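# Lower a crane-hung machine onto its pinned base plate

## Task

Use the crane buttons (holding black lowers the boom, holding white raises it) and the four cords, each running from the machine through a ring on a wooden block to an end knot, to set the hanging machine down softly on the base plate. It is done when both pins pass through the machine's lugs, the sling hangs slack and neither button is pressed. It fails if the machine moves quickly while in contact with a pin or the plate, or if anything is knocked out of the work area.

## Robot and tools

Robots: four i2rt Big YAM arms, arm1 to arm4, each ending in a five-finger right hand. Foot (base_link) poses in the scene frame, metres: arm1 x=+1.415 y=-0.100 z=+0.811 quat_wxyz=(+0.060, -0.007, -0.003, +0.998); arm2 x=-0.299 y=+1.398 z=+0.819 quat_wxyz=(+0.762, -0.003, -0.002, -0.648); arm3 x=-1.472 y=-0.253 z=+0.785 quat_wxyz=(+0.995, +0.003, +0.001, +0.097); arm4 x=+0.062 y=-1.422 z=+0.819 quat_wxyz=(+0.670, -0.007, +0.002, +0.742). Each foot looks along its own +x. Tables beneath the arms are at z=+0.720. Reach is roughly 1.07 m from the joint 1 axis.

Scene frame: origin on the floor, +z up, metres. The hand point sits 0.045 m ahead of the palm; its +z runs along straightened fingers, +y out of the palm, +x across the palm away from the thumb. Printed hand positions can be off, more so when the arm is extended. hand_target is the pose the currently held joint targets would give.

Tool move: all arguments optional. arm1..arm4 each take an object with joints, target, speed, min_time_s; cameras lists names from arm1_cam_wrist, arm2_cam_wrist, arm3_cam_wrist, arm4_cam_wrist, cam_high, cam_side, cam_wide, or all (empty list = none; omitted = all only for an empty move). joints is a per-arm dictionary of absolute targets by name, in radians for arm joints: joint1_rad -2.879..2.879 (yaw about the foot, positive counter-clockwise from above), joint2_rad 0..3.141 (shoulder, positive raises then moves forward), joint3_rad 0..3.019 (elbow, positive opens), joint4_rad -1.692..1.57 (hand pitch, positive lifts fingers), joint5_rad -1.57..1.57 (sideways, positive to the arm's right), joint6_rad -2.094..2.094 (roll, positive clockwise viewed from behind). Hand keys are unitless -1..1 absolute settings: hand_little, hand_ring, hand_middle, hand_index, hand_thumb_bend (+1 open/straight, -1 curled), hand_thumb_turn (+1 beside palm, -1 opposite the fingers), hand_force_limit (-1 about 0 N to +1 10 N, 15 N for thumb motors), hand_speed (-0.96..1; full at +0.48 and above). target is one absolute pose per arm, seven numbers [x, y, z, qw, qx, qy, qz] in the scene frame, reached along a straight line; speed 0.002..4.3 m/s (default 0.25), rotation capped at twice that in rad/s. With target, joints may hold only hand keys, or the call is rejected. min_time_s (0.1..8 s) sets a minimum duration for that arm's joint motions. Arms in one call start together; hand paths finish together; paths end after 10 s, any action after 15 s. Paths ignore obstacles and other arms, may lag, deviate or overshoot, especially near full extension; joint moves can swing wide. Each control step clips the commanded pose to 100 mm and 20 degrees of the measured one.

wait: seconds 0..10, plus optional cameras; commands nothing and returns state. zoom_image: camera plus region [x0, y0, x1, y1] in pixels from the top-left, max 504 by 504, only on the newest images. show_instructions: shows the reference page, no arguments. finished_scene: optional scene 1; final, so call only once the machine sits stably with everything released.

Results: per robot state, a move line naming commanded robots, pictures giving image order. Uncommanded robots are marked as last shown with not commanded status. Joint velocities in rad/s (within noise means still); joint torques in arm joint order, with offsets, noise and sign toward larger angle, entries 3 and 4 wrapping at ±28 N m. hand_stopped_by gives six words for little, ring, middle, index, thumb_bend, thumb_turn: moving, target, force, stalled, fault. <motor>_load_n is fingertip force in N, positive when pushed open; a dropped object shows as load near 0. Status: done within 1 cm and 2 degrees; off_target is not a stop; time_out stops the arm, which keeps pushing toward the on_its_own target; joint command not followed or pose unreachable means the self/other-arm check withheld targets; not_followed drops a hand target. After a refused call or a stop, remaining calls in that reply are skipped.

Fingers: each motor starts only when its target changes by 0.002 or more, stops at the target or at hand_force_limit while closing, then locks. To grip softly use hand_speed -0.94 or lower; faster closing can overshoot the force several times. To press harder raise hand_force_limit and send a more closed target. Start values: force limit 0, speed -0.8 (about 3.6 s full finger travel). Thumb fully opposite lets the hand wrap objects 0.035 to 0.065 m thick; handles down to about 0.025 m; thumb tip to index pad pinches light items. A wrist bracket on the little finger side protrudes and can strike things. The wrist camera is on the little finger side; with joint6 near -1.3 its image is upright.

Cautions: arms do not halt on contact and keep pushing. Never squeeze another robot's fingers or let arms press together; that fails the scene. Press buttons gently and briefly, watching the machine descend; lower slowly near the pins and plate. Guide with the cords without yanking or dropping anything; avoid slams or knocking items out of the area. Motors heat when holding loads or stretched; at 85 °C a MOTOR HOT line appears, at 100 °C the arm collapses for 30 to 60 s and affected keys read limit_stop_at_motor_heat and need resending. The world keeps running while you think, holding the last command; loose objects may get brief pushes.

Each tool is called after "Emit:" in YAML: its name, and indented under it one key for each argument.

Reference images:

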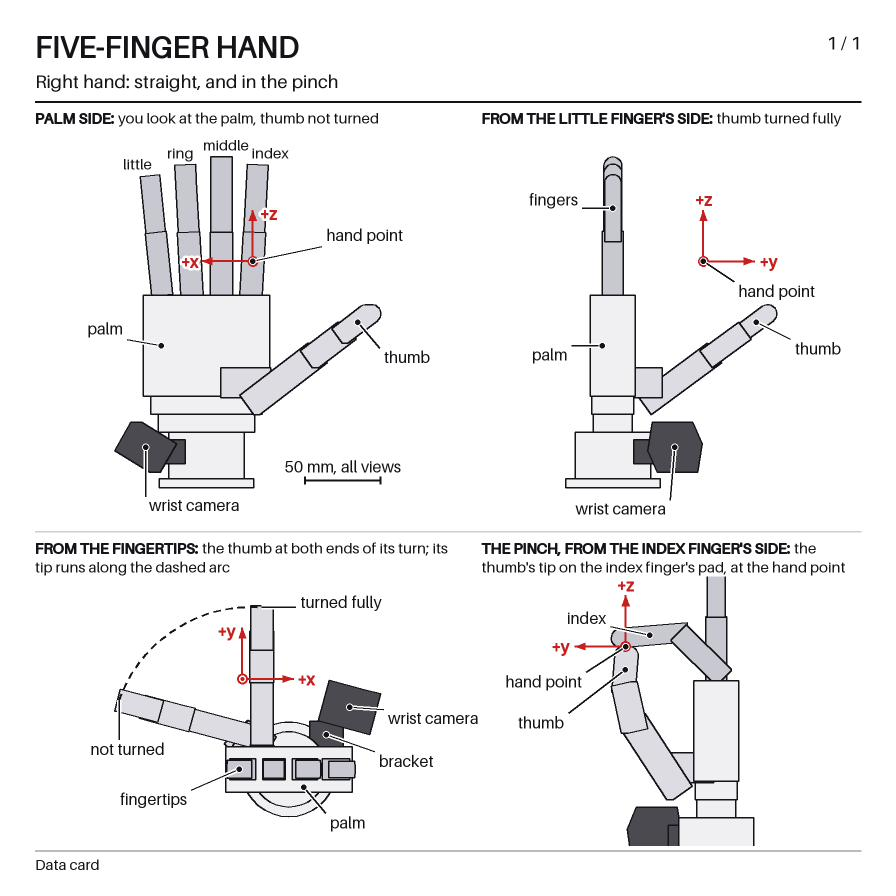

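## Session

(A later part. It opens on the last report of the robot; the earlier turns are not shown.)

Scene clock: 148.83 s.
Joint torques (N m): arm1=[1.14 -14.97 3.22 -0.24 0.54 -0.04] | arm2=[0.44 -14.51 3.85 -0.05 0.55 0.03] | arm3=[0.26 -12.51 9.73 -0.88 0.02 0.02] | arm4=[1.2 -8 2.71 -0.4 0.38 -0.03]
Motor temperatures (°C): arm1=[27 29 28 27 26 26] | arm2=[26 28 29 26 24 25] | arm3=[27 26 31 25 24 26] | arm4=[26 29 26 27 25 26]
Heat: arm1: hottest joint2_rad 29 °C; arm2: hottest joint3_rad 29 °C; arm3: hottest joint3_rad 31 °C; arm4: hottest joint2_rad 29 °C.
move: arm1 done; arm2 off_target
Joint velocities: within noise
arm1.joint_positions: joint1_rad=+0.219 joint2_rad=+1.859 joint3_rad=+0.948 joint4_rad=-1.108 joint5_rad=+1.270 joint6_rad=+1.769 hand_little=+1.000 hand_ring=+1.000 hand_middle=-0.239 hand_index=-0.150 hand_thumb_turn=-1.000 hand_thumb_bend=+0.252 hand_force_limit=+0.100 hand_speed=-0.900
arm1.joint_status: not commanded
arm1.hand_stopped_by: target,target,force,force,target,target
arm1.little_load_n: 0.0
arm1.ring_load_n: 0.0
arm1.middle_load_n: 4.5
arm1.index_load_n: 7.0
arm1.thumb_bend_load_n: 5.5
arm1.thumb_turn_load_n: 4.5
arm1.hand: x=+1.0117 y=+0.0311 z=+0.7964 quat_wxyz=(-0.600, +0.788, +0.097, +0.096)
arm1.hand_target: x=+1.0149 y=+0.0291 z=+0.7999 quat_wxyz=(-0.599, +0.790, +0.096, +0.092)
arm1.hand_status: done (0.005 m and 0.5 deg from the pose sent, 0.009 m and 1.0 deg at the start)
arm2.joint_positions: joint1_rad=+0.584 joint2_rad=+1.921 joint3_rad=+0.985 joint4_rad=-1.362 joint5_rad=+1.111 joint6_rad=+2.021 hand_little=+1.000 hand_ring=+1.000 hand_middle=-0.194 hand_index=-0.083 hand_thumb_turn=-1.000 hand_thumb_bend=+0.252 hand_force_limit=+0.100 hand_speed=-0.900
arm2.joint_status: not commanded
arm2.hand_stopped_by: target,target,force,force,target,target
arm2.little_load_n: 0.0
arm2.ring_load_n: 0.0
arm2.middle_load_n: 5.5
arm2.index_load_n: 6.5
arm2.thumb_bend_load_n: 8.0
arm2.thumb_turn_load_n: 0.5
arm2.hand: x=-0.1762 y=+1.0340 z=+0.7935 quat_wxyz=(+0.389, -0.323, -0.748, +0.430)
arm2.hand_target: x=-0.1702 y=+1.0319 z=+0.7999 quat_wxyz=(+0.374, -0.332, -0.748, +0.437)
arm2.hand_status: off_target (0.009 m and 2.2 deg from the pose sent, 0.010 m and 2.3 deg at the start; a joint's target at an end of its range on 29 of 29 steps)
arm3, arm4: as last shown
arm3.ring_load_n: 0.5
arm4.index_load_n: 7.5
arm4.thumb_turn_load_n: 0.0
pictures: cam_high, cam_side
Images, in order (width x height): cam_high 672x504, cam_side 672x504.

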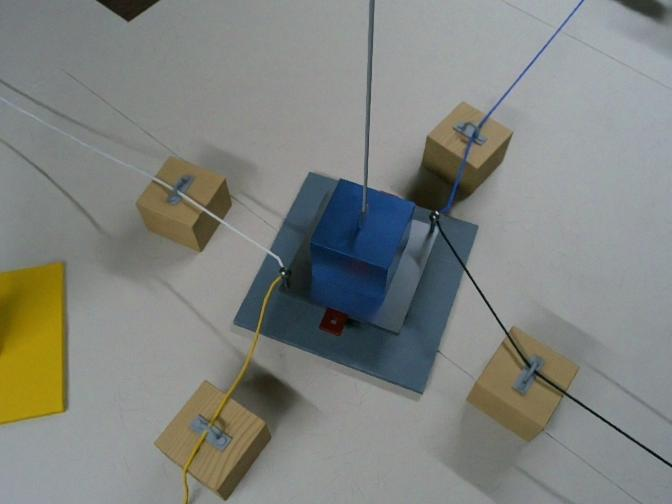

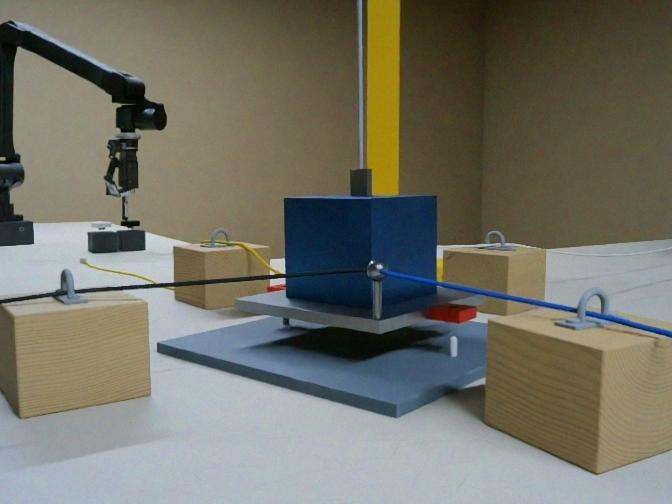

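Emit:
move:
  arm3: {"target": [-1.112, -0.036, 0.832, 0, 1, 0, 0], "speed": 0.1}
  arm1: {"target": [1.021, 0.029, 0.80, 0.599, -0.790, -0.096, -0.092], "speed": 0.05}
  arm4: {"target": [0.084, -1.132, 0.80, 0.349, -0.694, 0.458, -0.431], "speed": 0.05}
  cameras: []

Emit:
wait:
  seconds: 0.4
  cameras: []

Emit:
move:
  arm3: {"target": [-1.113, -0.036, 0.875, 0, 1, 0, 0], "speed": 0.3}
  cameras: ["cam_side", "cam_high"]

Emit:
zoom_image:
  camera: "cam_high"
  region: [220, 150, 500, 410]

Emit:
zoom_image:
  camera: "cam_side"
  region: [220, 250, 340, 340]

Emit:
zoom_image:
  camera: "cam_side"
  region: [390, 270, 510, 360]

Emit:
zoom_image:
  camera: "cam_high"
  region: [315, 305, 355, 345]

Scene clock: 151.83 s.
Joint torques (N m): arm1=[1.08 -14.74 3.02 -0.32 0.51 -0.06] | arm2=[0.5 -14.56 3.86 -0.12 0.55 0.01] | arm3=[0.15 -9.76 5.72 1.89 0.16 0.02] | arm4=[1.32 -8.12 2.36 -0.51 0.33 -0.04]
Motor temperatures (°C): arm1=[27 29 27 27 26 26] | arm2=[26 28 29 26 23 25] | arm3=[27 26 31 25 24 26] | arm4=[26 29 26 26 25 26]
Heat: arm1: hottest joint2_rad 29 °C; arm2: hottest joint3_rad 29 °C; arm3: hottest joint3_rad 31 °C; arm4: hottest joint2_rad 29 °C.
move: arm1 done; arm3 off_target; arm4 done
Joint velocities: within noise
arm1.joint_positions: joint1_rad=+0.222 joint2_rad=+1.848 joint3_rad=+0.935 joint4_rad=-1.102 joint5_rad=+1.270 joint6_rad=+1.779 hand_little=+1.000 hand_ring=+1.000 hand_middle=-0.239 hand_index=-0.150 hand_thumb_turn=-1.000 hand_thumb_bend=+0.252 hand_force_limit=+0.100 hand_speed=-0.900
arm1.joint_status: not commanded
arm1.hand_stopped_by: target,target,force,force,target,target
arm1.little_load_n: 0.0
arm1.ring_load_n: 0.0
arm1.middle_load_n: 4.0
arm1.index_load_n: 7.5
arm1.thumb_bend_load_n: 6.0
arm1.thumb_turn_load_n: 4.5
arm1.hand: x=+1.0147 y=+0.0303 z=+0.7977 quat_wxyz=(-0.600, +0.789, +0.093, +0.091)
arm1.hand_target: x=+1.0208 y=+0.0290 z=+0.7999 quat_wxyz=(-0.599, +0.790, +0.096, +0.092)
arm1.hand_status: done (0.007 m and 0.4 deg from the pose sent, 0.010 m and 0.5 deg at the start)
arm2: as last shown
arm2.joint_positions: joint1_rad=+0.584 joint2_rad=+1.921 joint3_rad=+0.985 joint4_rad=-1.361 joint5_rad=+1.111 joint6_rad=+2.023 hand_little=+1.000 hand_ring=+1.000 hand_middle=-0.194 hand_index=-0.083 hand_thumb_turn=-1.000 hand_thumb_bend=+0.252 hand_force_limit=+0.100 hand_speed=-0.900
arm2.hand: x=-0.1760 y=+1.0337 z=+0.7934 quat_wxyz=(+0.388, -0.324, -0.748, +0.431)
arm2.hand_target: x=-0.1702 y=+1.0320 z=+0.7999 quat_wxyz=(+0.374, -0.332, -0.748, +0.437)
arm3.joint_positions: joint1_rad=+0.435 joint2_rad=+1.668 joint3_rad=+1.241 joint4_rad=-1.141 joint5_rad=+0.001 joint6_rad=-0.948 hand_little=-1.000 hand_ring=-1.000 hand_middle=-1.000 hand_index=+0.999 hand_thumb_turn=+1.000 hand_thumb_bend=+0.000 hand_force_limit=+0.000 hand_speed=+0.000
arm3.joint_status: not commanded
arm3.hand_stopped_by: target,target,target,target,target,target
arm3.little_load_n: 0.0
arm3.ring_load_n: 0.0
arm3.middle_load_n: 0.0
arm3.index_load_n: -5.5
arm3.thumb_bend_load_n: 0.0
arm3.thumb_turn_load_n: 0.0
arm3.hand: x=-1.1181 y=-0.0354 z=+0.8603 quat_wxyz=(-0.003, +1.000, +0.003, +0.000)
arm3.hand_target: x=-1.1134 y=-0.0368 z=+0.8334 quat_wxyz=(+0.000, +1.000, +0.000, +0.000)
arm3.hand_status: off_target (0.029 m and 0.5 deg from the pose sent, 0.037 m and 0.8 deg at the start)
arm4.joint_positions: joint1_rad=+0.342 joint2_rad=+1.685 joint3_rad=+0.698 joint4_rad=-1.242 joint5_rad=+1.048 joint6_rad=+1.999 hand_little=+1.000 hand_ring=+1.000 hand_middle=-0.116 hand_index=-0.139 hand_thumb_turn=-1.000 hand_thumb_bend=+0.251 hand_force_limit=+0.100 hand_speed=-0.900
arm4.joint_status: not commanded
arm4.hand_stopped_by: target,target,force,force,target,target
arm4.little_load_n: 0.0
arm4.ring_load_n: 0.0
arm4.middle_load_n: 5.0
arm4.index_load_n: 8.0
arm4.thumb_bend_load_n: 6.5
arm4.thumb_turn_load_n: 0.0
arm4.hand: x=+0.0848 y=-1.1258 z=+0.7994 quat_wxyz=(-0.347, +0.698, -0.456, +0.430)
arm4.hand_target: x=+0.0844 y=-1.1318 z=+0.7999 quat_wxyz=(-0.347, +0.699, -0.456, +0.427)
arm4.hand_status: done (0.006 m and 0.6 deg from the pose sent, 0.006 m and 0.7 deg at the start; a joint's target at an end of its range on 29 of 29 steps)

Scene clock: 152.23 s.
Joint torques (N m): arm1=[0.97 -14.8 2.96 -0.39 0.52 -0.06] | arm2=[0.44 -14.62 3.85 -0.12 0.55 0.02] | arm3=[0.09 -9.82 5.81 1.91 0.16 0.02] | arm4=[1.26 -8 2.36 -0.39 0.33 -0.04]
Motor temperatures (°C): arm1=[27 29 27 27 26 26] | arm2=[26 28 29 26 23 25] | arm3=[27 26 31 25 24 26] | arm4=[26 29 26 26 25 26]
Heat: arm1: hottest joint2_rad 29 °C; arm2: hottest joint3_rad 29 °C; arm3: hottest joint3_rad 31 °C; arm4: hottest joint2_rad 29 °C.
Joint velocities: within noise
arm1.joint_positions: joint1_rad=+0.222 joint2_rad=+1.848 joint3_rad=+0.935 joint4_rad=-1.102 joint5_rad=+1.270 joint6_rad=+1.779 hand_little=+1.000 hand_ring=+1.000 hand_middle=-0.239 hand_index=-0.150 hand_thumb_turn=-1.000 hand_thumb_bend=+0.252 hand_force_limit=+0.100 hand_speed=-0.900
arm1.joint_status: not commanded
arm1.hand_stopped_by: target,target,force,force,target,target
arm1.little_load_n: 0.0
arm1.ring_load_n: 0.0
arm1.middle_load_n: 4.0
arm1.index_load_n: 7.5
arm1.thumb_bend_load_n: 6.0
arm1.thumb_turn_load_n: 4.5
arm1.hand: x=+1.0147 y=+0.0303 z=+0.7977 quat_wxyz=(-0.600, +0.789, +0.093, +0.091)
arm1.hand_target: x=+1.0208 y=+0.0290 z=+0.7999 quat_wxyz=(-0.599, +0.790, +0.096, +0.092)
arm1.hand_status: done (0.007 m and 0.4 deg from the pose sent, 0.010 m and 0.5 deg at the start)
arm2.joint_positions: joint1_rad=+0.584 joint2_rad=+1.921 joint3_rad=+0.985 joint4_rad=-1.361 joint5_rad=+1.111 joint6_rad=+2.023 hand_little=+1.000 hand_ring=+1.000 hand_middle=-0.194 hand_index=-0.083 hand_thumb_turn=-1.000 hand_thumb_bend=+0.252 hand_force_limit=+0.100 hand_speed=-0.900
arm2.joint_status: not commanded
arm2.hand_stopped_by: target,target,force,force,target,target
arm2.little_load_n: 0.0
arm2.ring_load_n: 0.0
arm2.middle_load_n: 5.5
arm2.index_load_n: 6.5
arm2.thumb_bend_load_n: 8.0
arm2.thumb_turn_load_n: 0.5
arm2.hand: x=-0.1760 y=+1.0337 z=+0.7934 quat_wxyz=(+0.388, -0.324, -0.748, +0.431)
arm2.hand_target: x=-0.1702 y=+1.0320 z=+0.7999 quat_wxyz=(+0.374, -0.332, -0.748, +0.437)
arm2.hand_status: not commanded
arm3.joint_positions: joint1_rad=+0.435 joint2_rad=+1.668 joint3_rad=+1.241 joint4_rad=-1.141 joint5_rad=+0.001 joint6_rad=-0.948 hand_little=-1.000 hand_ring=-1.000 hand_middle=-1.000 hand_index=+0.999 hand_thumb_turn=+1.000 hand_thumb_bend=+0.000 hand_force_limit=+0.000 hand_speed=+0.000
arm3.joint_status: not commanded
arm3.hand_stopped_by: target,target,target,target,target,target
arm3.little_load_n: 0.0
arm3.ring_load_n: 0.0
arm3.middle_load_n: 0.0
arm3.index_load_n: -5.5
arm3.thumb_bend_load_n: 0.0
arm3.thumb_turn_load_n: 0.0
arm3.hand: x=-1.1181 y=-0.0354 z=+0.8603 quat_wxyz=(-0.003, +1.000, +0.003, +0.000)
arm3.hand_target: x=-1.1134 y=-0.0368 z=+0.8334 quat_wxyz=(+0.000, +1.000, +0.000, +0.000)
arm3.hand_status: off_target (0.029 m and 0.5 deg from the pose sent, 0.037 m and 0.8 deg at the start)
arm4.joint_positions: joint1_rad=+0.342 joint2_rad=+1.685 joint3_rad=+0.698 joint4_rad=-1.240 joint5_rad=+1.048 joint6_rad=+1.999 hand_little=+1.000 hand_ring=+1.000 hand_middle=-0.116 hand_index=-0.139 hand_thumb_turn=-1.000 hand_thumb_bend=+0.251 hand_force_limit=+0.100 hand_speed=-0.900
arm4.joint_status: not commanded
arm4.hand_stopped_by: target,target,force,force,target,target
arm4.little_load_n: 0.0
arm4.ring_load_n: 0.0
arm4.middle_load_n: 5.0
arm4.index_load_n: 8.0
arm4.thumb_bend_load_n: 6.5
arm4.thumb_turn_load_n: 0.0
arm4.hand: x=+0.0847 y=-1.1255 z=+0.7993 quat_wxyz=(-0.347, +0.698, -0.456, +0.429)
arm4.hand_target: x=+0.0844 y=-1.1318 z=+0.7999 quat_wxyz=(-0.347, +0.699, -0.456, +0.427)
arm4.hand_status: done (0.007 m and 0.6 deg from the pose sent, 0.006 m and 0.7 deg at the start; a joint's target at an end of its range on 29 of 29 steps)
wait: 0.40 s; at rest by 0.27 s

Scene clock: 153.20 s.
Joint torques (N m): arm1=[0.85 -14.62 3.04 -0.35 0.49 -0.07] | arm2=[0.44 -14.56 3.86 -0.1 0.55 0.01] | arm3=[0.26 -12.51 9.77 -0.88 0.05 0.03] | arm4=[1.26 -8.18 2.37 -0.42 0.33 -0.04]
Motor temperatures (°C): arm1=[27 29 27 27 26 26] | arm2=[26 28 29 26 23 25] | arm3=[27 26 31 25 24 26] | arm4=[26 29 26 26 25 26]
Heat: arm1: hottest joint2_rad 29 °C; arm2: hottest joint3_rad 29 °C; arm3: hottest joint3_rad 31 °C; arm4: hottest joint2_rad 29 °C.
move: arm3 off_target
Joint velocities: within noise
arm1, arm2, arm4: as last shown
arm2.thumb_bend_load_n: 7.5
arm3.joint_positions: joint1_rad=+0.434 joint2_rad=+1.657 joint3_rad=+1.244 joint4_rad=-1.174 joint5_rad=+0.003 joint6_rad=-0.948 hand_little=-1.000 hand_ring=-1.000 hand_middle=-1.000 hand_index=+1.000 hand_thumb_turn=+1.000 hand_thumb_bend=+0.000 hand_force_limit=+0.000 hand_speed=+0.000
arm3.joint_status: not commanded
arm3.hand_stopped_by: target,target,target,target,target,target
arm3.little_load_n: 0.0
arm3.ring_load_n: 0.0
arm3.middle_load_n: 0.0
arm3.index_load_n: 0.0
arm3.thumb_bend_load_n: 0.0
arm3.thumb_turn_load_n: 0.0
arm3.hand: x=-1.1231 y=-0.0401 z=+0.8674 quat_wxyz=(+0.003, +1.000, +0.002, -0.007)
arm3.hand_target: x=-1.1132 y=-0.0361 z=+0.8750 quat_wxyz=(+0.000, +1.000, +0.000, +0.000)
arm3.hand_status: off_target (0.013 m and 0.9 deg from the pose sent, 0.016 m and 0.5 deg at the start)
pictures: cam_high, cam_side
Images, in order (width x height): cam_high 672x504, cam_side 672x504.

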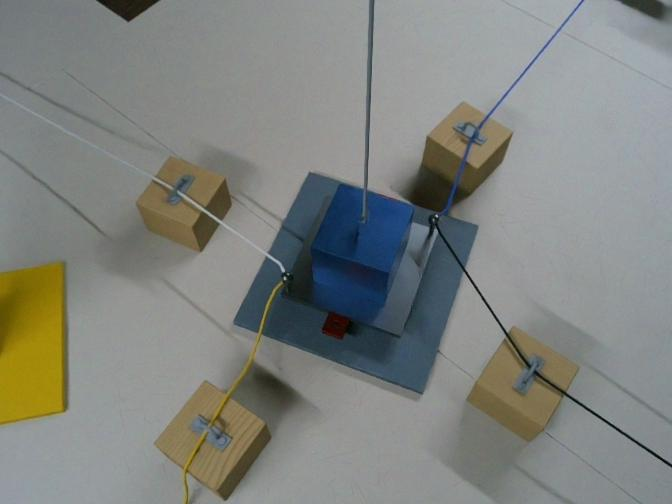

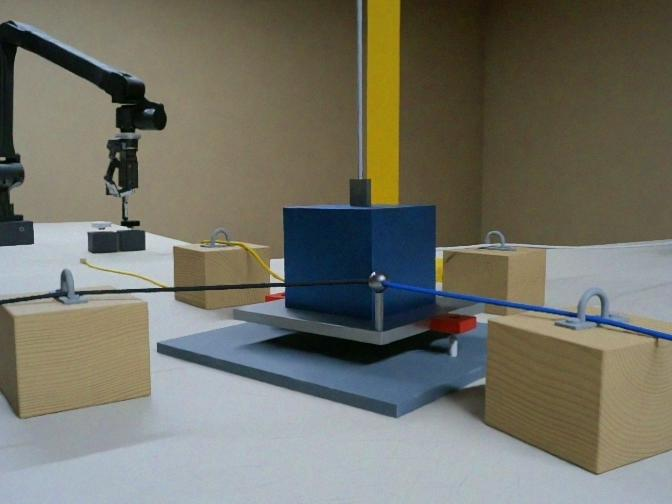

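Scaled by 1.800 from the camera's image (finer frame: 960x720).

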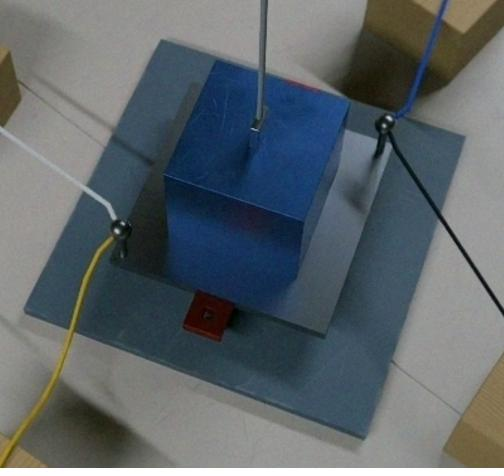

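Scaled by 4.200 from the camera's image (finer frame: 960x720).

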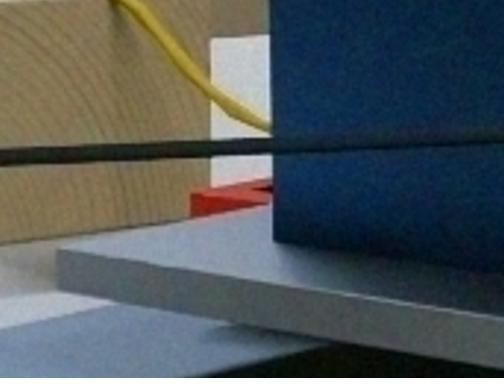

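Scaled by 4.200 from the camera's image (finer frame: 960x720).

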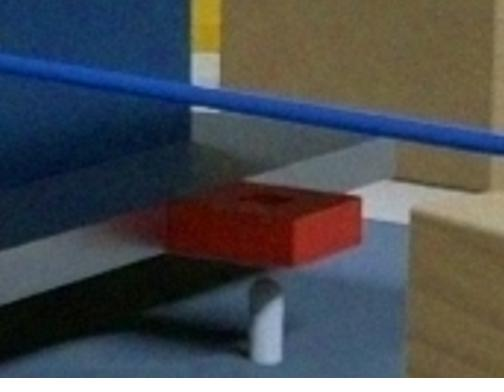

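Scaled by 12.600 from the camera's image (finer frame: 960x720).

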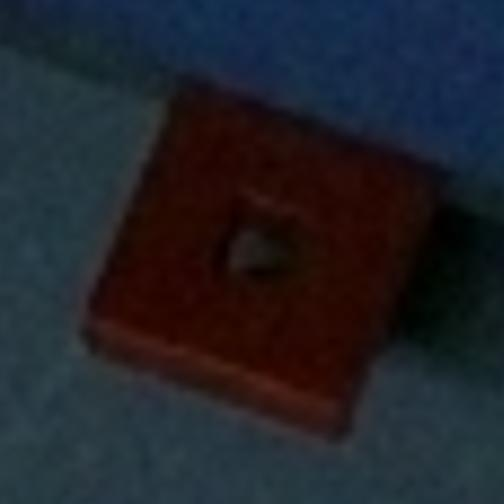

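Emit:
zoom_image:
  camera: "cam_high"
  region: [275, 280, 415, 350]

Emit:
zoom_image:
  camera: "cam_high"
  region: [300, 165, 440, 235]

Emit:
zoom_image:
  camera: "cam_high"
  region: [230, 310, 430, 400]

Scaled by 3.600 from the camera's image (finer frame: 960x720).

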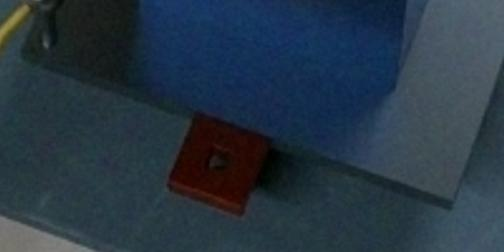

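Scaled by 3.600 from the camera's image (finer frame: 960x720).

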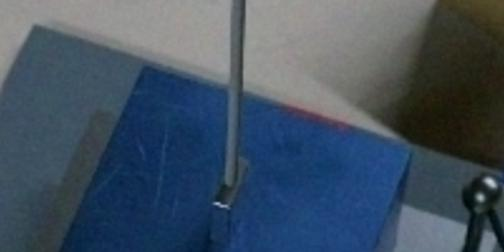

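Scaled by 2.520 from the camera's image (finer frame: 960x720).

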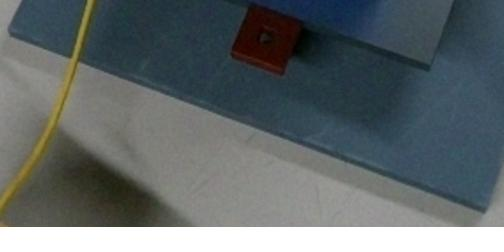

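Emit:
move:
  arm4: {"target": [0.084, -1.137, 0.80, 0.347, -0.699, 0.456, -0.427], "speed": 0.05}
  arm2: {"target": [-0.171, 1.035, 0.80, 0.374, -0.332, -0.748, 0.437], "speed": 0.05}
  cameras: ["cam_side", "cam_high"]

Emit:
zoom_image:
  camera: "cam_high"
  region: [275, 280, 415, 350]

Emit:
zoom_image:
  camera: "cam_side"
  region: [220, 250, 340, 340]

Emit:
zoom_image:
  camera: "cam_side"
  region: [390, 270, 510, 360]

Emit:
zoom_image:
  camera: "cam_high"
  region: [315, 305, 355, 345]

Scene clock: 159.13 s.
Joint torques (N m): arm1=[0.56 -14.56 3.06 -0.35 0.49 -0.1] | arm2=[0.44 -14.51 3.77 -0.06 0.5 0.01] | arm3=[0.32 -12.51 9.77 -0.9 0.04 0.03] | arm4=[1.26 -7.82 2.3 -0.53 0.2 -0.07]
Motor temperatures (°C): arm1=[27 29 27 27 26 26] | arm2=[26 28 28 26 23 25] | arm3=[27 26 32 25 24 26] | arm4=[26 29 26 26 25 26]
Heat: arm1: hottest joint2_rad 29 °C; arm2: hottest joint2_rad 28 °C; arm3: hottest joint3_rad 32 °C; arm4: hottest joint2_rad 29 °C.
move: arm2 done; arm4 done
Joint velocities: within noise
arm1, arm3: as last shown
arm1.joint_positions: joint1_rad=+0.222 joint2_rad=+1.848 joint3_rad=+0.935 joint4_rad=-1.102 joint5_rad=+1.270 joint6_rad=+1.781 hand_little=+1.000 hand_ring=+1.000 hand_middle=-0.239 hand_index=-0.150 hand_thumb_turn=-1.000 hand_thumb_bend=+0.252 hand_force_limit=+0.100 hand_speed=-0.900
arm1.little_load_n: -0.5
arm1.thumb_bend_load_n: 5.5
arm1.thumb_turn_load_n: 5.0
arm1.hand: x=+1.0146 y=+0.0303 z=+0.7977 quat_wxyz=(-0.600, +0.789, +0.093, +0.091)
arm2.joint_positions: joint1_rad=+0.587 joint2_rad=+1.916 joint3_rad=+0.976 joint4_rad=-1.358 joint5_rad=+1.111 joint6_rad=+2.023 hand_little=+1.000 hand_ring=+1.000 hand_middle=-0.194 hand_index=-0.083 hand_thumb_turn=-1.000 hand_thumb_bend=+0.252 hand_force_limit=+0.100 hand_speed=-0.900
arm2.joint_status: not commanded
arm2.hand_stopped_by: target,target,force,force,target,target
arm2.little_load_n: 0.0
arm2.ring_load_n: 0.0
arm2.middle_load_n: 5.5
arm2.index_load_n: 6.5
arm2.thumb_bend_load_n: 8.0
arm2.thumb_turn_load_n: 1.0
arm2.hand: x=-0.1769 y=+1.0363 z=+0.7936 quat_wxyz=(+0.387, -0.323, -0.748, +0.431)
arm2.hand_target: x=-0.1710 y=+1.0350 z=+0.7999 quat_wxyz=(+0.374, -0.331, -0.748, +0.436)
arm2.hand_status: done (0.009 m and 2.0 deg from the pose sent, 0.008 m and 1.9 deg at the start; a joint's target at an end of its range on 28 of 29 steps)
arm4.joint_positions: joint1_rad=+0.349 joint2_rad=+1.671 joint3_rad=+0.685 joint4_rad=-1.233 joint5_rad=+1.046 joint6_rad=+2.002 hand_little=+1.000 hand_ring=+1.000 hand_middle=-0.116 hand_index=-0.139 hand_thumb_turn=-1.000 hand_thumb_bend=+0.251 hand_force_limit=+0.100 hand_speed=-0.900
arm4.joint_status: not commanded
arm4.hand_stopped_by: target,target,force,force,target,target
arm4.little_load_n: 0.0
arm4.ring_load_n: 0.0
arm4.middle_load_n: 4.5
arm4.index_load_n: 8.5
arm4.thumb_bend_load_n: 6.5
arm4.thumb_turn_load_n: 0.5
arm4.hand: x=+0.0839 y=-1.1284 z=+0.8001 quat_wxyz=(-0.350, +0.698, -0.458, +0.425)
arm4.hand_target: x=+0.0843 y=-1.1367 z=+0.7999 quat_wxyz=(-0.346, +0.701, -0.455, +0.426)
arm4.hand_status: done (0.009 m and 0.5 deg from the pose sent, 0.012 m and 0.3 deg at the start; a joint's target at an end of its range on 28 of 29 steps)
pictures: cam_high, cam_side
Images, in order (width x height): cam_high 672x504, cam_side 672x504.

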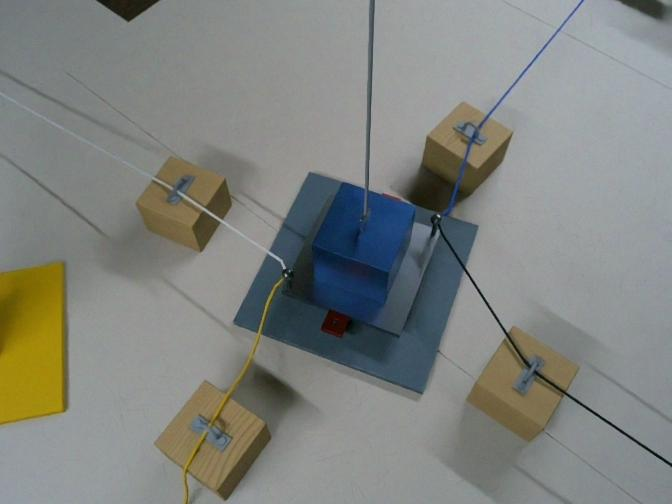

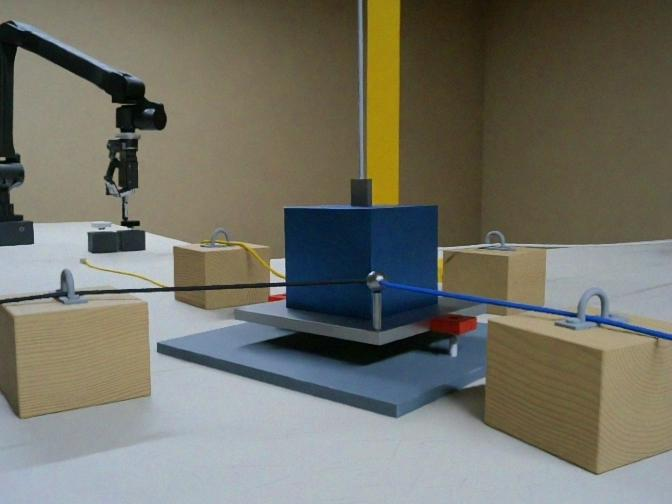

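Scaled by 3.600 from the camera's image (finer frame: 960x720).

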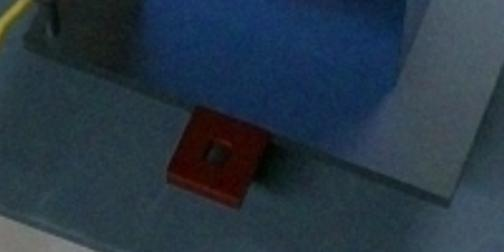

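Scaled by 4.200 from the camera's image (finer frame: 960x720).

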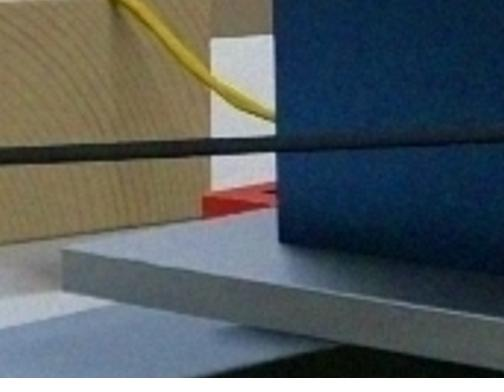

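Scaled by 4.200 from the camera's image (finer frame: 960x720).

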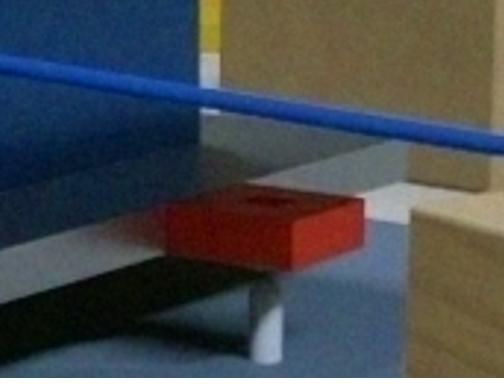

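Scaled by 12.600 from the camera's image (finer frame: 960x720).

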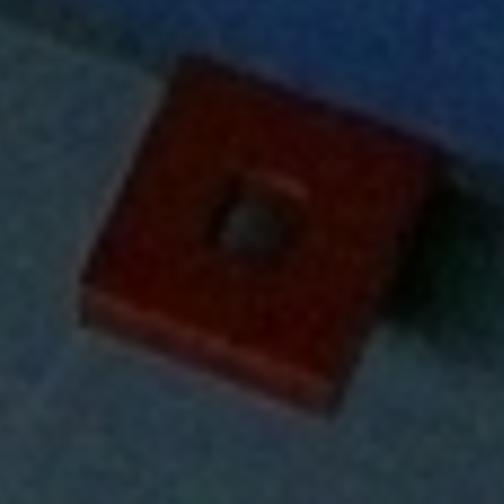

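Emit:
move:
  arm4: {"target": [0.084, -1.139, 0.80, 0.347, -0.699, 0.456, -0.427], "speed": 0.05}
  arm1: {"target": [1.0165, 0.029, 0.80, 0.599, -0.790, -0.096, -0.092], "speed": 0.05}
  cameras: ["cam_side", "cam_high"]

Emit:
zoom_image:
  camera: "cam_high"
  region: [275, 280, 415, 350]

Emit:
zoom_image:
  camera: "cam_side"
  region: [220, 250, 340, 340]

Emit:
zoom_image:
  camera: "cam_side"
  region: [390, 270, 510, 360]

Emit:
zoom_image:
  camera: "cam_high"
  region: [315, 305, 355, 345]

Scene clock: 161.37 s.
Joint torques (N m): arm1=[1.2 -14.15 3.97 -0.47 0.53 -0.14] | arm2=[0.44 -14.51 3.77 -0.09 0.5 0.01] | arm3=[0.32 -12.51 9.78 -0.9 0.04 0.03] | arm4=[1.26 -7.82 2.18 -0.59 0.17 -0.06]
Motor temperatures (°C): arm1=[27 29 27 27 26 26] | arm2=[26 28 28 26 23 25] | arm3=[27 26 32 25 24 26] | arm4=[26 29 26 26 25 26]
Heat: arm1: hottest joint2_rad 29 °C; arm2: hottest joint2_rad 28 °C; arm3: hottest joint3_rad 32 °C; arm4: hottest joint2_rad 29 °C.
move: arm1 done; arm4 done
Joint velocities: arm1=[within noise] | arm2=[0.015 -0.015 -0.002 0.012 0.022 -0.154] | arm3=[within noise] | arm4=[within noise]
arm1.joint_positions: joint1_rad=+0.222 joint2_rad=+1.848 joint3_rad=+0.935 joint4_rad=-1.102 joint5_rad=+1.270 joint6_rad=+1.781 hand_little=+1.000 hand_ring=+1.000 hand_middle=-0.239 hand_index=-0.150 hand_thumb_turn=-1.000 hand_thumb_bend=+0.252 hand_force_limit=+0.100 hand_speed=-0.900
arm1.joint_status: not commanded
arm1.hand_stopped_by: target,target,force,force,target,target
arm1.little_load_n: 0.0
arm1.ring_load_n: 0.0
arm1.middle_load_n: 4.0
arm1.index_load_n: 7.5
arm1.thumb_bend_load_n: 5.5
arm1.thumb_turn_load_n: 4.5
arm1.hand: x=+1.0146 y=+0.0303 z=+0.7977 quat_wxyz=(-0.600, +0.789, +0.093, +0.091)
arm1.hand_target: x=+1.0164 y=+0.0290 z=+0.8000 quat_wxyz=(-0.599, +0.790, +0.096, +0.092)
arm1.hand_status: done (0.003 m and 0.5 deg from the pose sent, 0.003 m and 0.4 deg at the start)
arm2, arm3: as last shown
arm2.thumb_bend_load_n: 7.5
arm3.thumb_turn_load_n: 0.5
arm4.joint_positions: joint1_rad=+0.351 joint2_rad=+1.667 joint3_rad=+0.682 joint4_rad=-1.230 joint5_rad=+1.045 joint6_rad=+2.002 hand_little=+1.000 hand_ring=+1.000 hand_middle=-0.116 hand_index=-0.139 hand_thumb_turn=-1.000 hand_thumb_bend=+0.251 hand_force_limit=+0.100 hand_speed=-0.900
arm4.joint_status: not commanded
arm4.hand_stopped_by: target,target,force,force,target,target
arm4.little_load_n: 0.0
arm4.ring_load_n: 0.0
arm4.middle_load_n: 4.5
arm4.index_load_n: 8.5
arm4.thumb_bend_load_n: 6.5
arm4.thumb_turn_load_n: 1.0
arm4.hand: x=+0.0834 y=-1.1290 z=+0.8004 quat_wxyz=(-0.351, +0.699, -0.458, +0.423)
arm4.hand_target: x=+0.0843 y=-1.1387 z=+0.7999 quat_wxyz=(-0.346, +0.702, -0.455, +0.425)
arm4.hand_status: done (0.010 m and 0.7 deg from the pose sent, 0.011 m and 0.5 deg at the start; a joint's target at an end of its range on 28 of 29 steps)
pictures: cam_high, cam_side
Images, in order (width x height): cam_high 672x504, cam_side 672x504.

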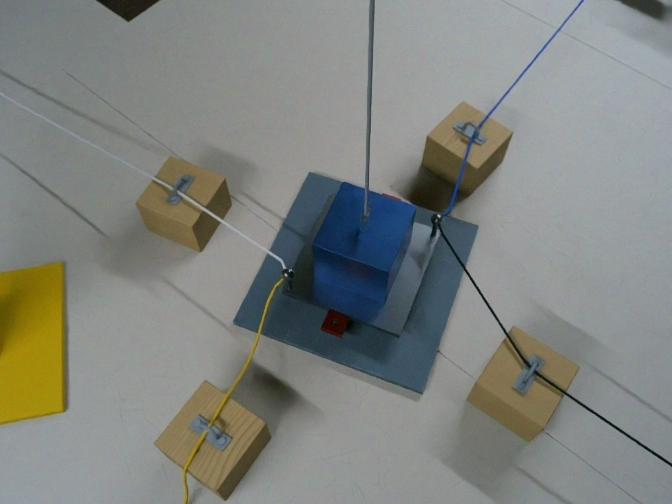

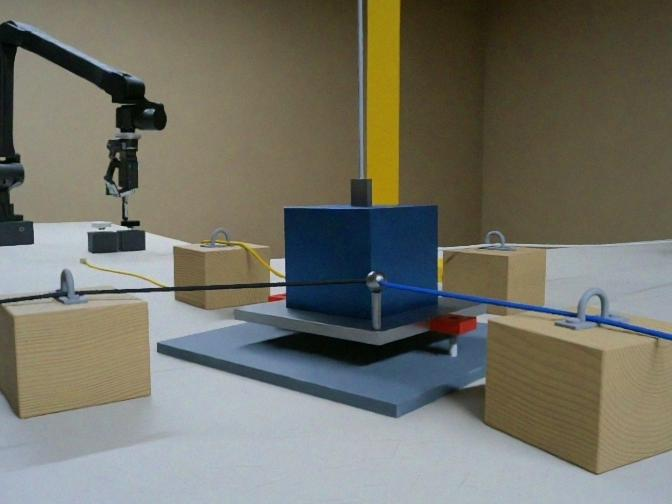

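Scaled by 3.600 from the camera's image (finer frame: 960x720).

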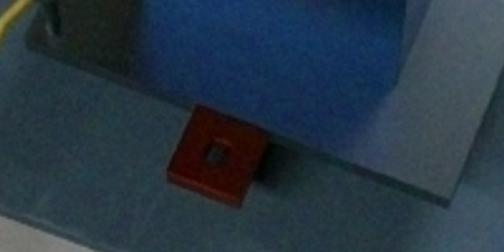

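Scaled by 4.200 from the camera's image (finer frame: 960x720).

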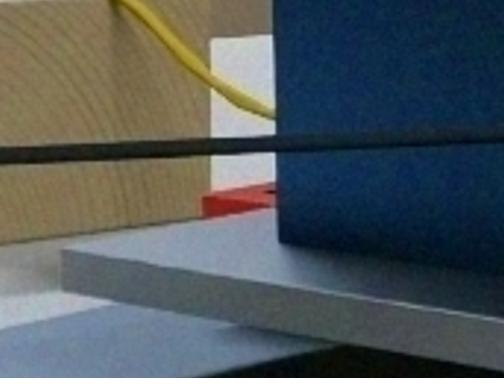

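Scaled by 4.200 from the camera's image (finer frame: 960x720).

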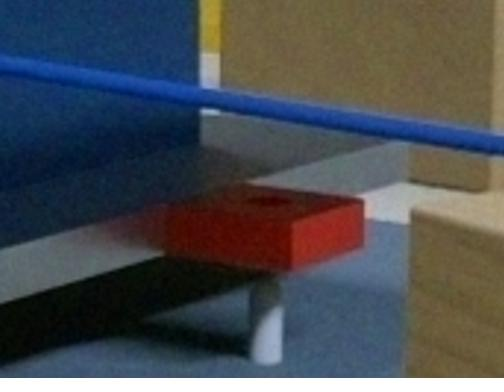

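Scaled by 12.600 from the camera's image (finer frame: 960x720).

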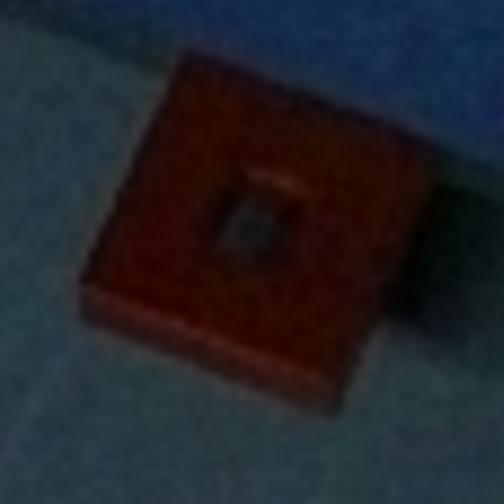

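Emit:
move:
  arm1: {"target": [1.011, 0.029, 0.80, 0.599, -0.790, -0.096, -0.092], "speed": 0.05}
  cameras: ["cam_side", "cam_high"]

Emit:
zoom_image:
  camera: "cam_side"
  region: [220, 250, 340, 340]

Emit:
zoom_image:
  camera: "cam_side"
  region: [390, 270, 510, 360]

Emit:
zoom_image:
  camera: "cam_high"
  region: [315, 305, 355, 345]

Scene clock: 163.13 s.
Joint torques (N m): arm1=[0.73 -13.51 5.26 -0.58 0.55 -0.17] | arm2=[0.5 -14.51 3.77 -0.06 0.5 0.01] | arm3=[0.32 -12.45 9.78 -0.87 0.04 0.03] | arm4=[1.2 -7.77 2.17 -0.57 0.17 -0.05]
Motor temperatures (°C): arm1=[27 29 27 27 26 26] | arm2=[26 27 28 26 23 25] | arm3=[27 26 32 25 24 26] | arm4=[26 29 26 26 25 26]
Heat: arm1: hottest joint2_rad 29 °C; arm2: hottest joint3_rad 28 °C; arm3: hottest joint3_rad 32 °C; arm4: hottest joint2_rad 29 °C.
move: arm1 done
Joint velocities: within noise
arm1.joint_positions: joint1_rad=+0.222 joint2_rad=+1.848 joint3_rad=+0.935 joint4_rad=-1.102 joint5_rad=+1.270 joint6_rad=+1.781 hand_little=+1.000 hand_ring=+1.000 hand_middle=-0.239 hand_index=-0.150 hand_thumb_turn=-1.000 hand_thumb_bend=+0.252 hand_force_limit=+0.100 hand_speed=-0.900
arm1.joint_status: not commanded
arm1.hand_stopped_by: target,target,force,force,target,target
arm1.little_load_n: 0.0
arm1.ring_load_n: -0.5
arm1.middle_load_n: 4.0
arm1.index_load_n: 7.5
arm1.thumb_bend_load_n: 6.0
arm1.thumb_turn_load_n: 4.5
arm1.hand: x=+1.0146 y=+0.0303 z=+0.7977 quat_wxyz=(-0.600, +0.789, +0.093, +0.091)
arm1.hand_target: x=+1.0110 y=+0.0290 z=+0.8000 quat_wxyz=(-0.599, +0.790, +0.096, +0.092)
arm1.hand_status: done (0.004 m and 0.5 deg from the pose sent, 0.005 m and 0.5 deg at the start)
arm2, arm3, arm4: as last shown
arm2.thumb_turn_load_n: 0.5
arm3.middle_load_n: 0.5
arm3.thumb_turn_load_n: 0.0
arm4.thumb_turn_load_n: 0.5
pictures: cam_high, cam_side
Images, in order (width x height): cam_high 672x504, cam_side 672x504.

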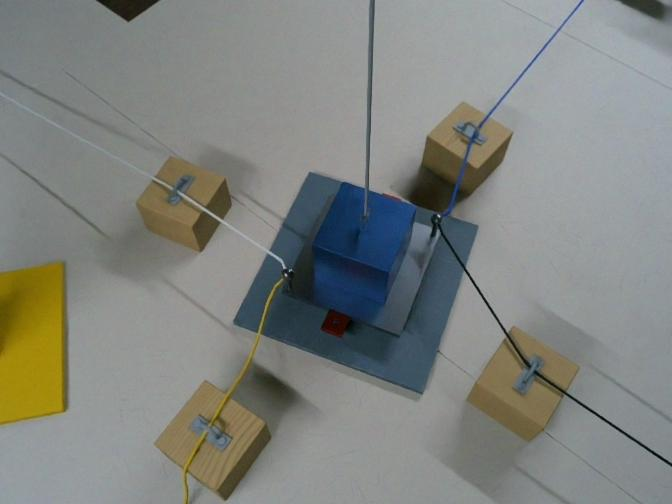

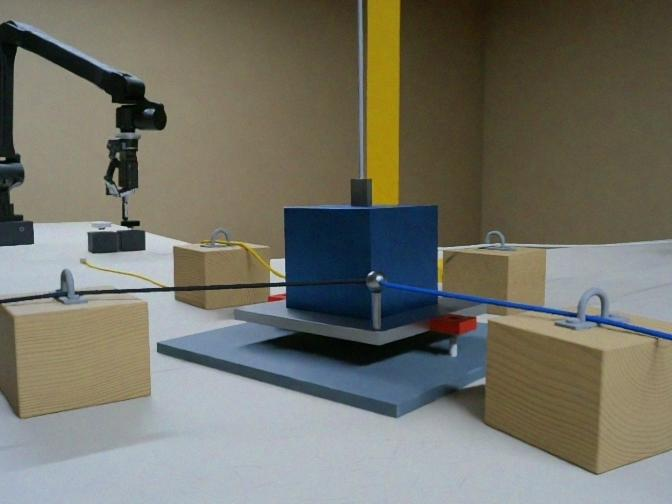

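Scaled by 4.200 from the camera's image (finer frame: 960x720).

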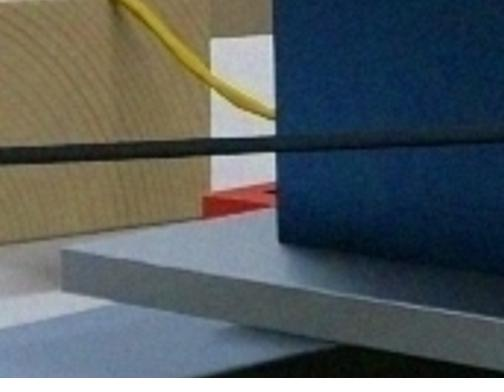

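Scaled by 4.200 from the camera's image (finer frame: 960x720).

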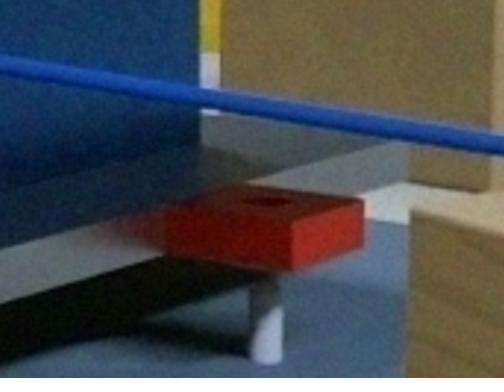

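Scaled by 12.600 from the camera's image (finer frame: 960x720).

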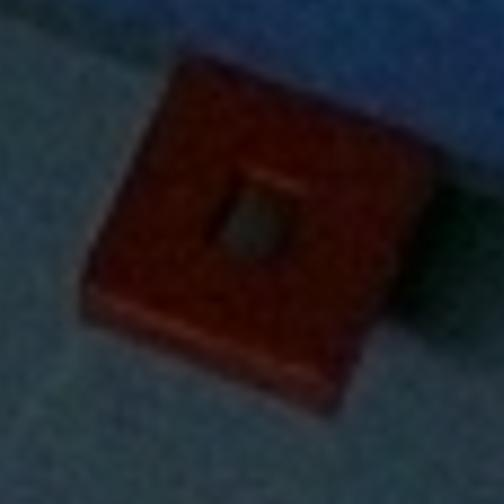

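Emit:
move:
  arm1: {"target": [1.004, 0.029, 0.80, 0.599, -0.790, -0.096, -0.092], "speed": 0.05}
  cameras: ["cam_side", "cam_high"]

Emit:
zoom_image:
  camera: "cam_side"
  region: [220, 250, 340, 340]

Emit:
zoom_image:
  camera: "cam_side"
  region: [390, 270, 510, 360]

Emit:
zoom_image:
  camera: "cam_high"
  region: [315, 305, 355, 345]

Scene clock: 164.67 s.
Joint torques (N m): arm1=[0.5 -12.4 5.87 -0.65 0.6 -0.26] | arm2=[0.5 -14.51 3.78 -0.08 0.53 0.01] | arm3=[0.21 -12.45 9.78 -0.88 0.05 0.03] | arm4=[1.26 -7.71 2.52 -0.65 0.33 -0.06]
Motor temperatures (°C): arm1=[27 29 27 27 26 26] | arm2=[26 27 28 26 23 25] | arm3=[27 26 32 25 24 26] | arm4=[26 29 26 26 25 26]
Heat: arm1: hottest joint2_rad 29 °C; arm2: hottest joint3_rad 28 °C; arm3: hottest joint3_rad 32 °C; arm4: hottest joint2_rad 29 °C.
move: arm1 done
Joint velocities: within noise
arm1.joint_positions: joint1_rad=+0.222 joint2_rad=+1.848 joint3_rad=+0.949 joint4_rad=-1.102 joint5_rad=+1.270 joint6_rad=+1.781 hand_little=+1.000 hand_ring=+1.000 hand_middle=-0.239 hand_index=-0.150 hand_thumb_turn=-1.000 hand_thumb_bend=+0.252 hand_force_limit=+0.100 hand_speed=-0.900
arm1.joint_status: not commanded
arm1.hand_stopped_by: target,target,force,force,target,target
arm1.little_load_n: -0.5
arm1.ring_load_n: 0.0
arm1.middle_load_n: 3.5
arm1.index_load_n: 7.0
arm1.thumb_bend_load_n: 6.0
arm1.thumb_turn_load_n: 4.0
arm1.hand: x=+1.0076 y=+0.0296 z=+0.8005 quat_wxyz=(-0.601, +0.790, +0.088, +0.085)
arm1.hand_target: x=+1.0041 y=+0.0290 z=+0.8000 quat_wxyz=(-0.599, +0.790, +0.096, +0.092)
arm1.hand_status: done (0.004 m and 1.2 deg from the pose sent, 0.011 m and 0.5 deg at the start)
arm2, arm3, arm4: as last shown
arm2.joint_positions: joint1_rad=+0.587 joint2_rad=+1.916 joint3_rad=+0.976 joint4_rad=-1.358 joint5_rad=+1.110 joint6_rad=+2.023 hand_little=+1.000 hand_ring=+1.000 hand_middle=-0.194 hand_index=-0.083 hand_thumb_turn=-1.000 hand_thumb_bend=+0.252 hand_force_limit=+0.100 hand_speed=-0.900
arm2.thumb_bend_load_n: 8.0
arm2.hand: x=-0.1768 y=+1.0364 z=+0.7935 quat_wxyz=(+0.387, -0.323, -0.748, +0.431)
arm3.middle_load_n: 0.0
arm4.joint_positions: joint1_rad=+0.351 joint2_rad=+1.667 joint3_rad=+0.677 joint4_rad=-1.230 joint5_rad=+1.042 joint6_rad=+2.002 hand_little=+1.000 hand_ring=+1.000 hand_middle=-0.116 hand_index=-0.139 hand_thumb_turn=-1.000 hand_thumb_bend=+0.251 hand_force_limit=+0.100 hand_speed=-0.900
arm4.middle_load_n: 5.0
arm4.index_load_n: 8.0
arm4.thumb_turn_load_n: 0.0
arm4.hand: x=+0.0841 y=-1.1314 z=+0.7995 quat_wxyz=(-0.349, +0.699, -0.458, +0.424)
arm4.hand_target: x=+0.0844 y=-1.1387 z=+0.7999 quat_wxyz=(-0.346, +0.702, -0.455, +0.425)
pictures: cam_high, cam_side
Images, in order (width x height): cam_high 672x504, cam_side 672x504.

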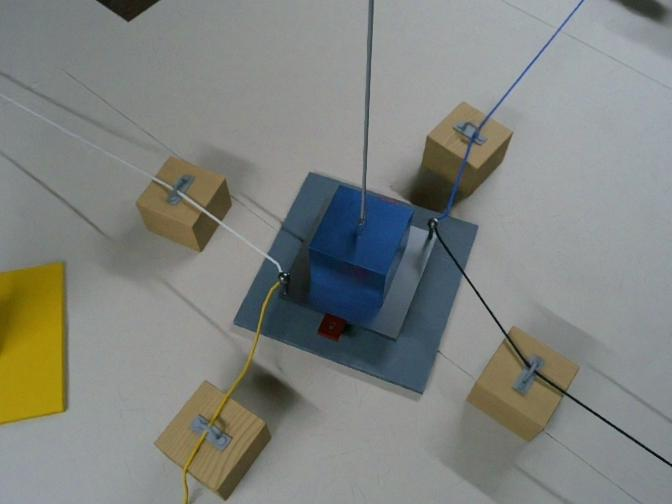

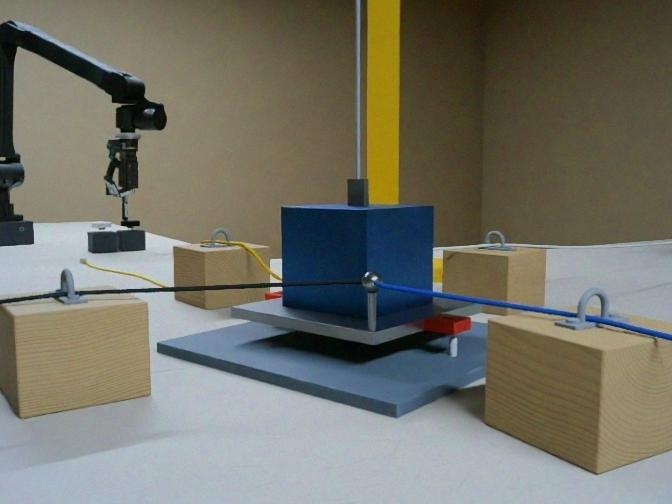

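Scaled by 4.200 from the camera's image (finer frame: 960x720).

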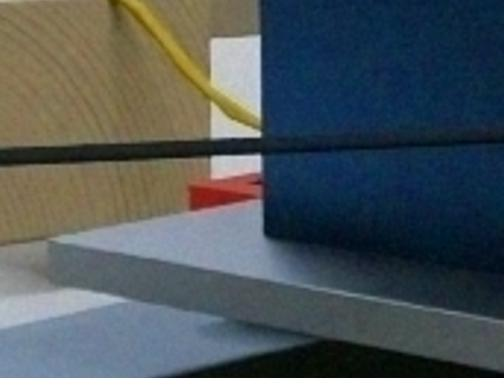

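Scaled by 4.200 from the camera's image (finer frame: 960x720).

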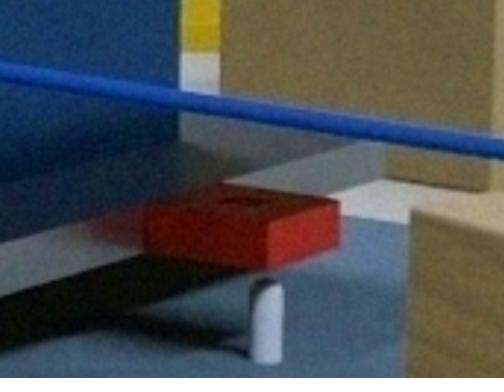

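Scaled by 12.600 from the camera's image (finer frame: 960x720).

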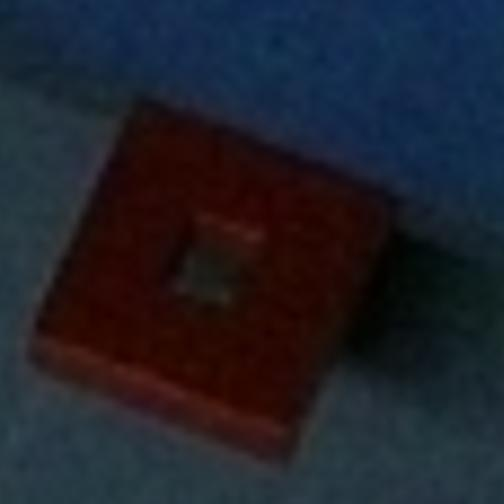

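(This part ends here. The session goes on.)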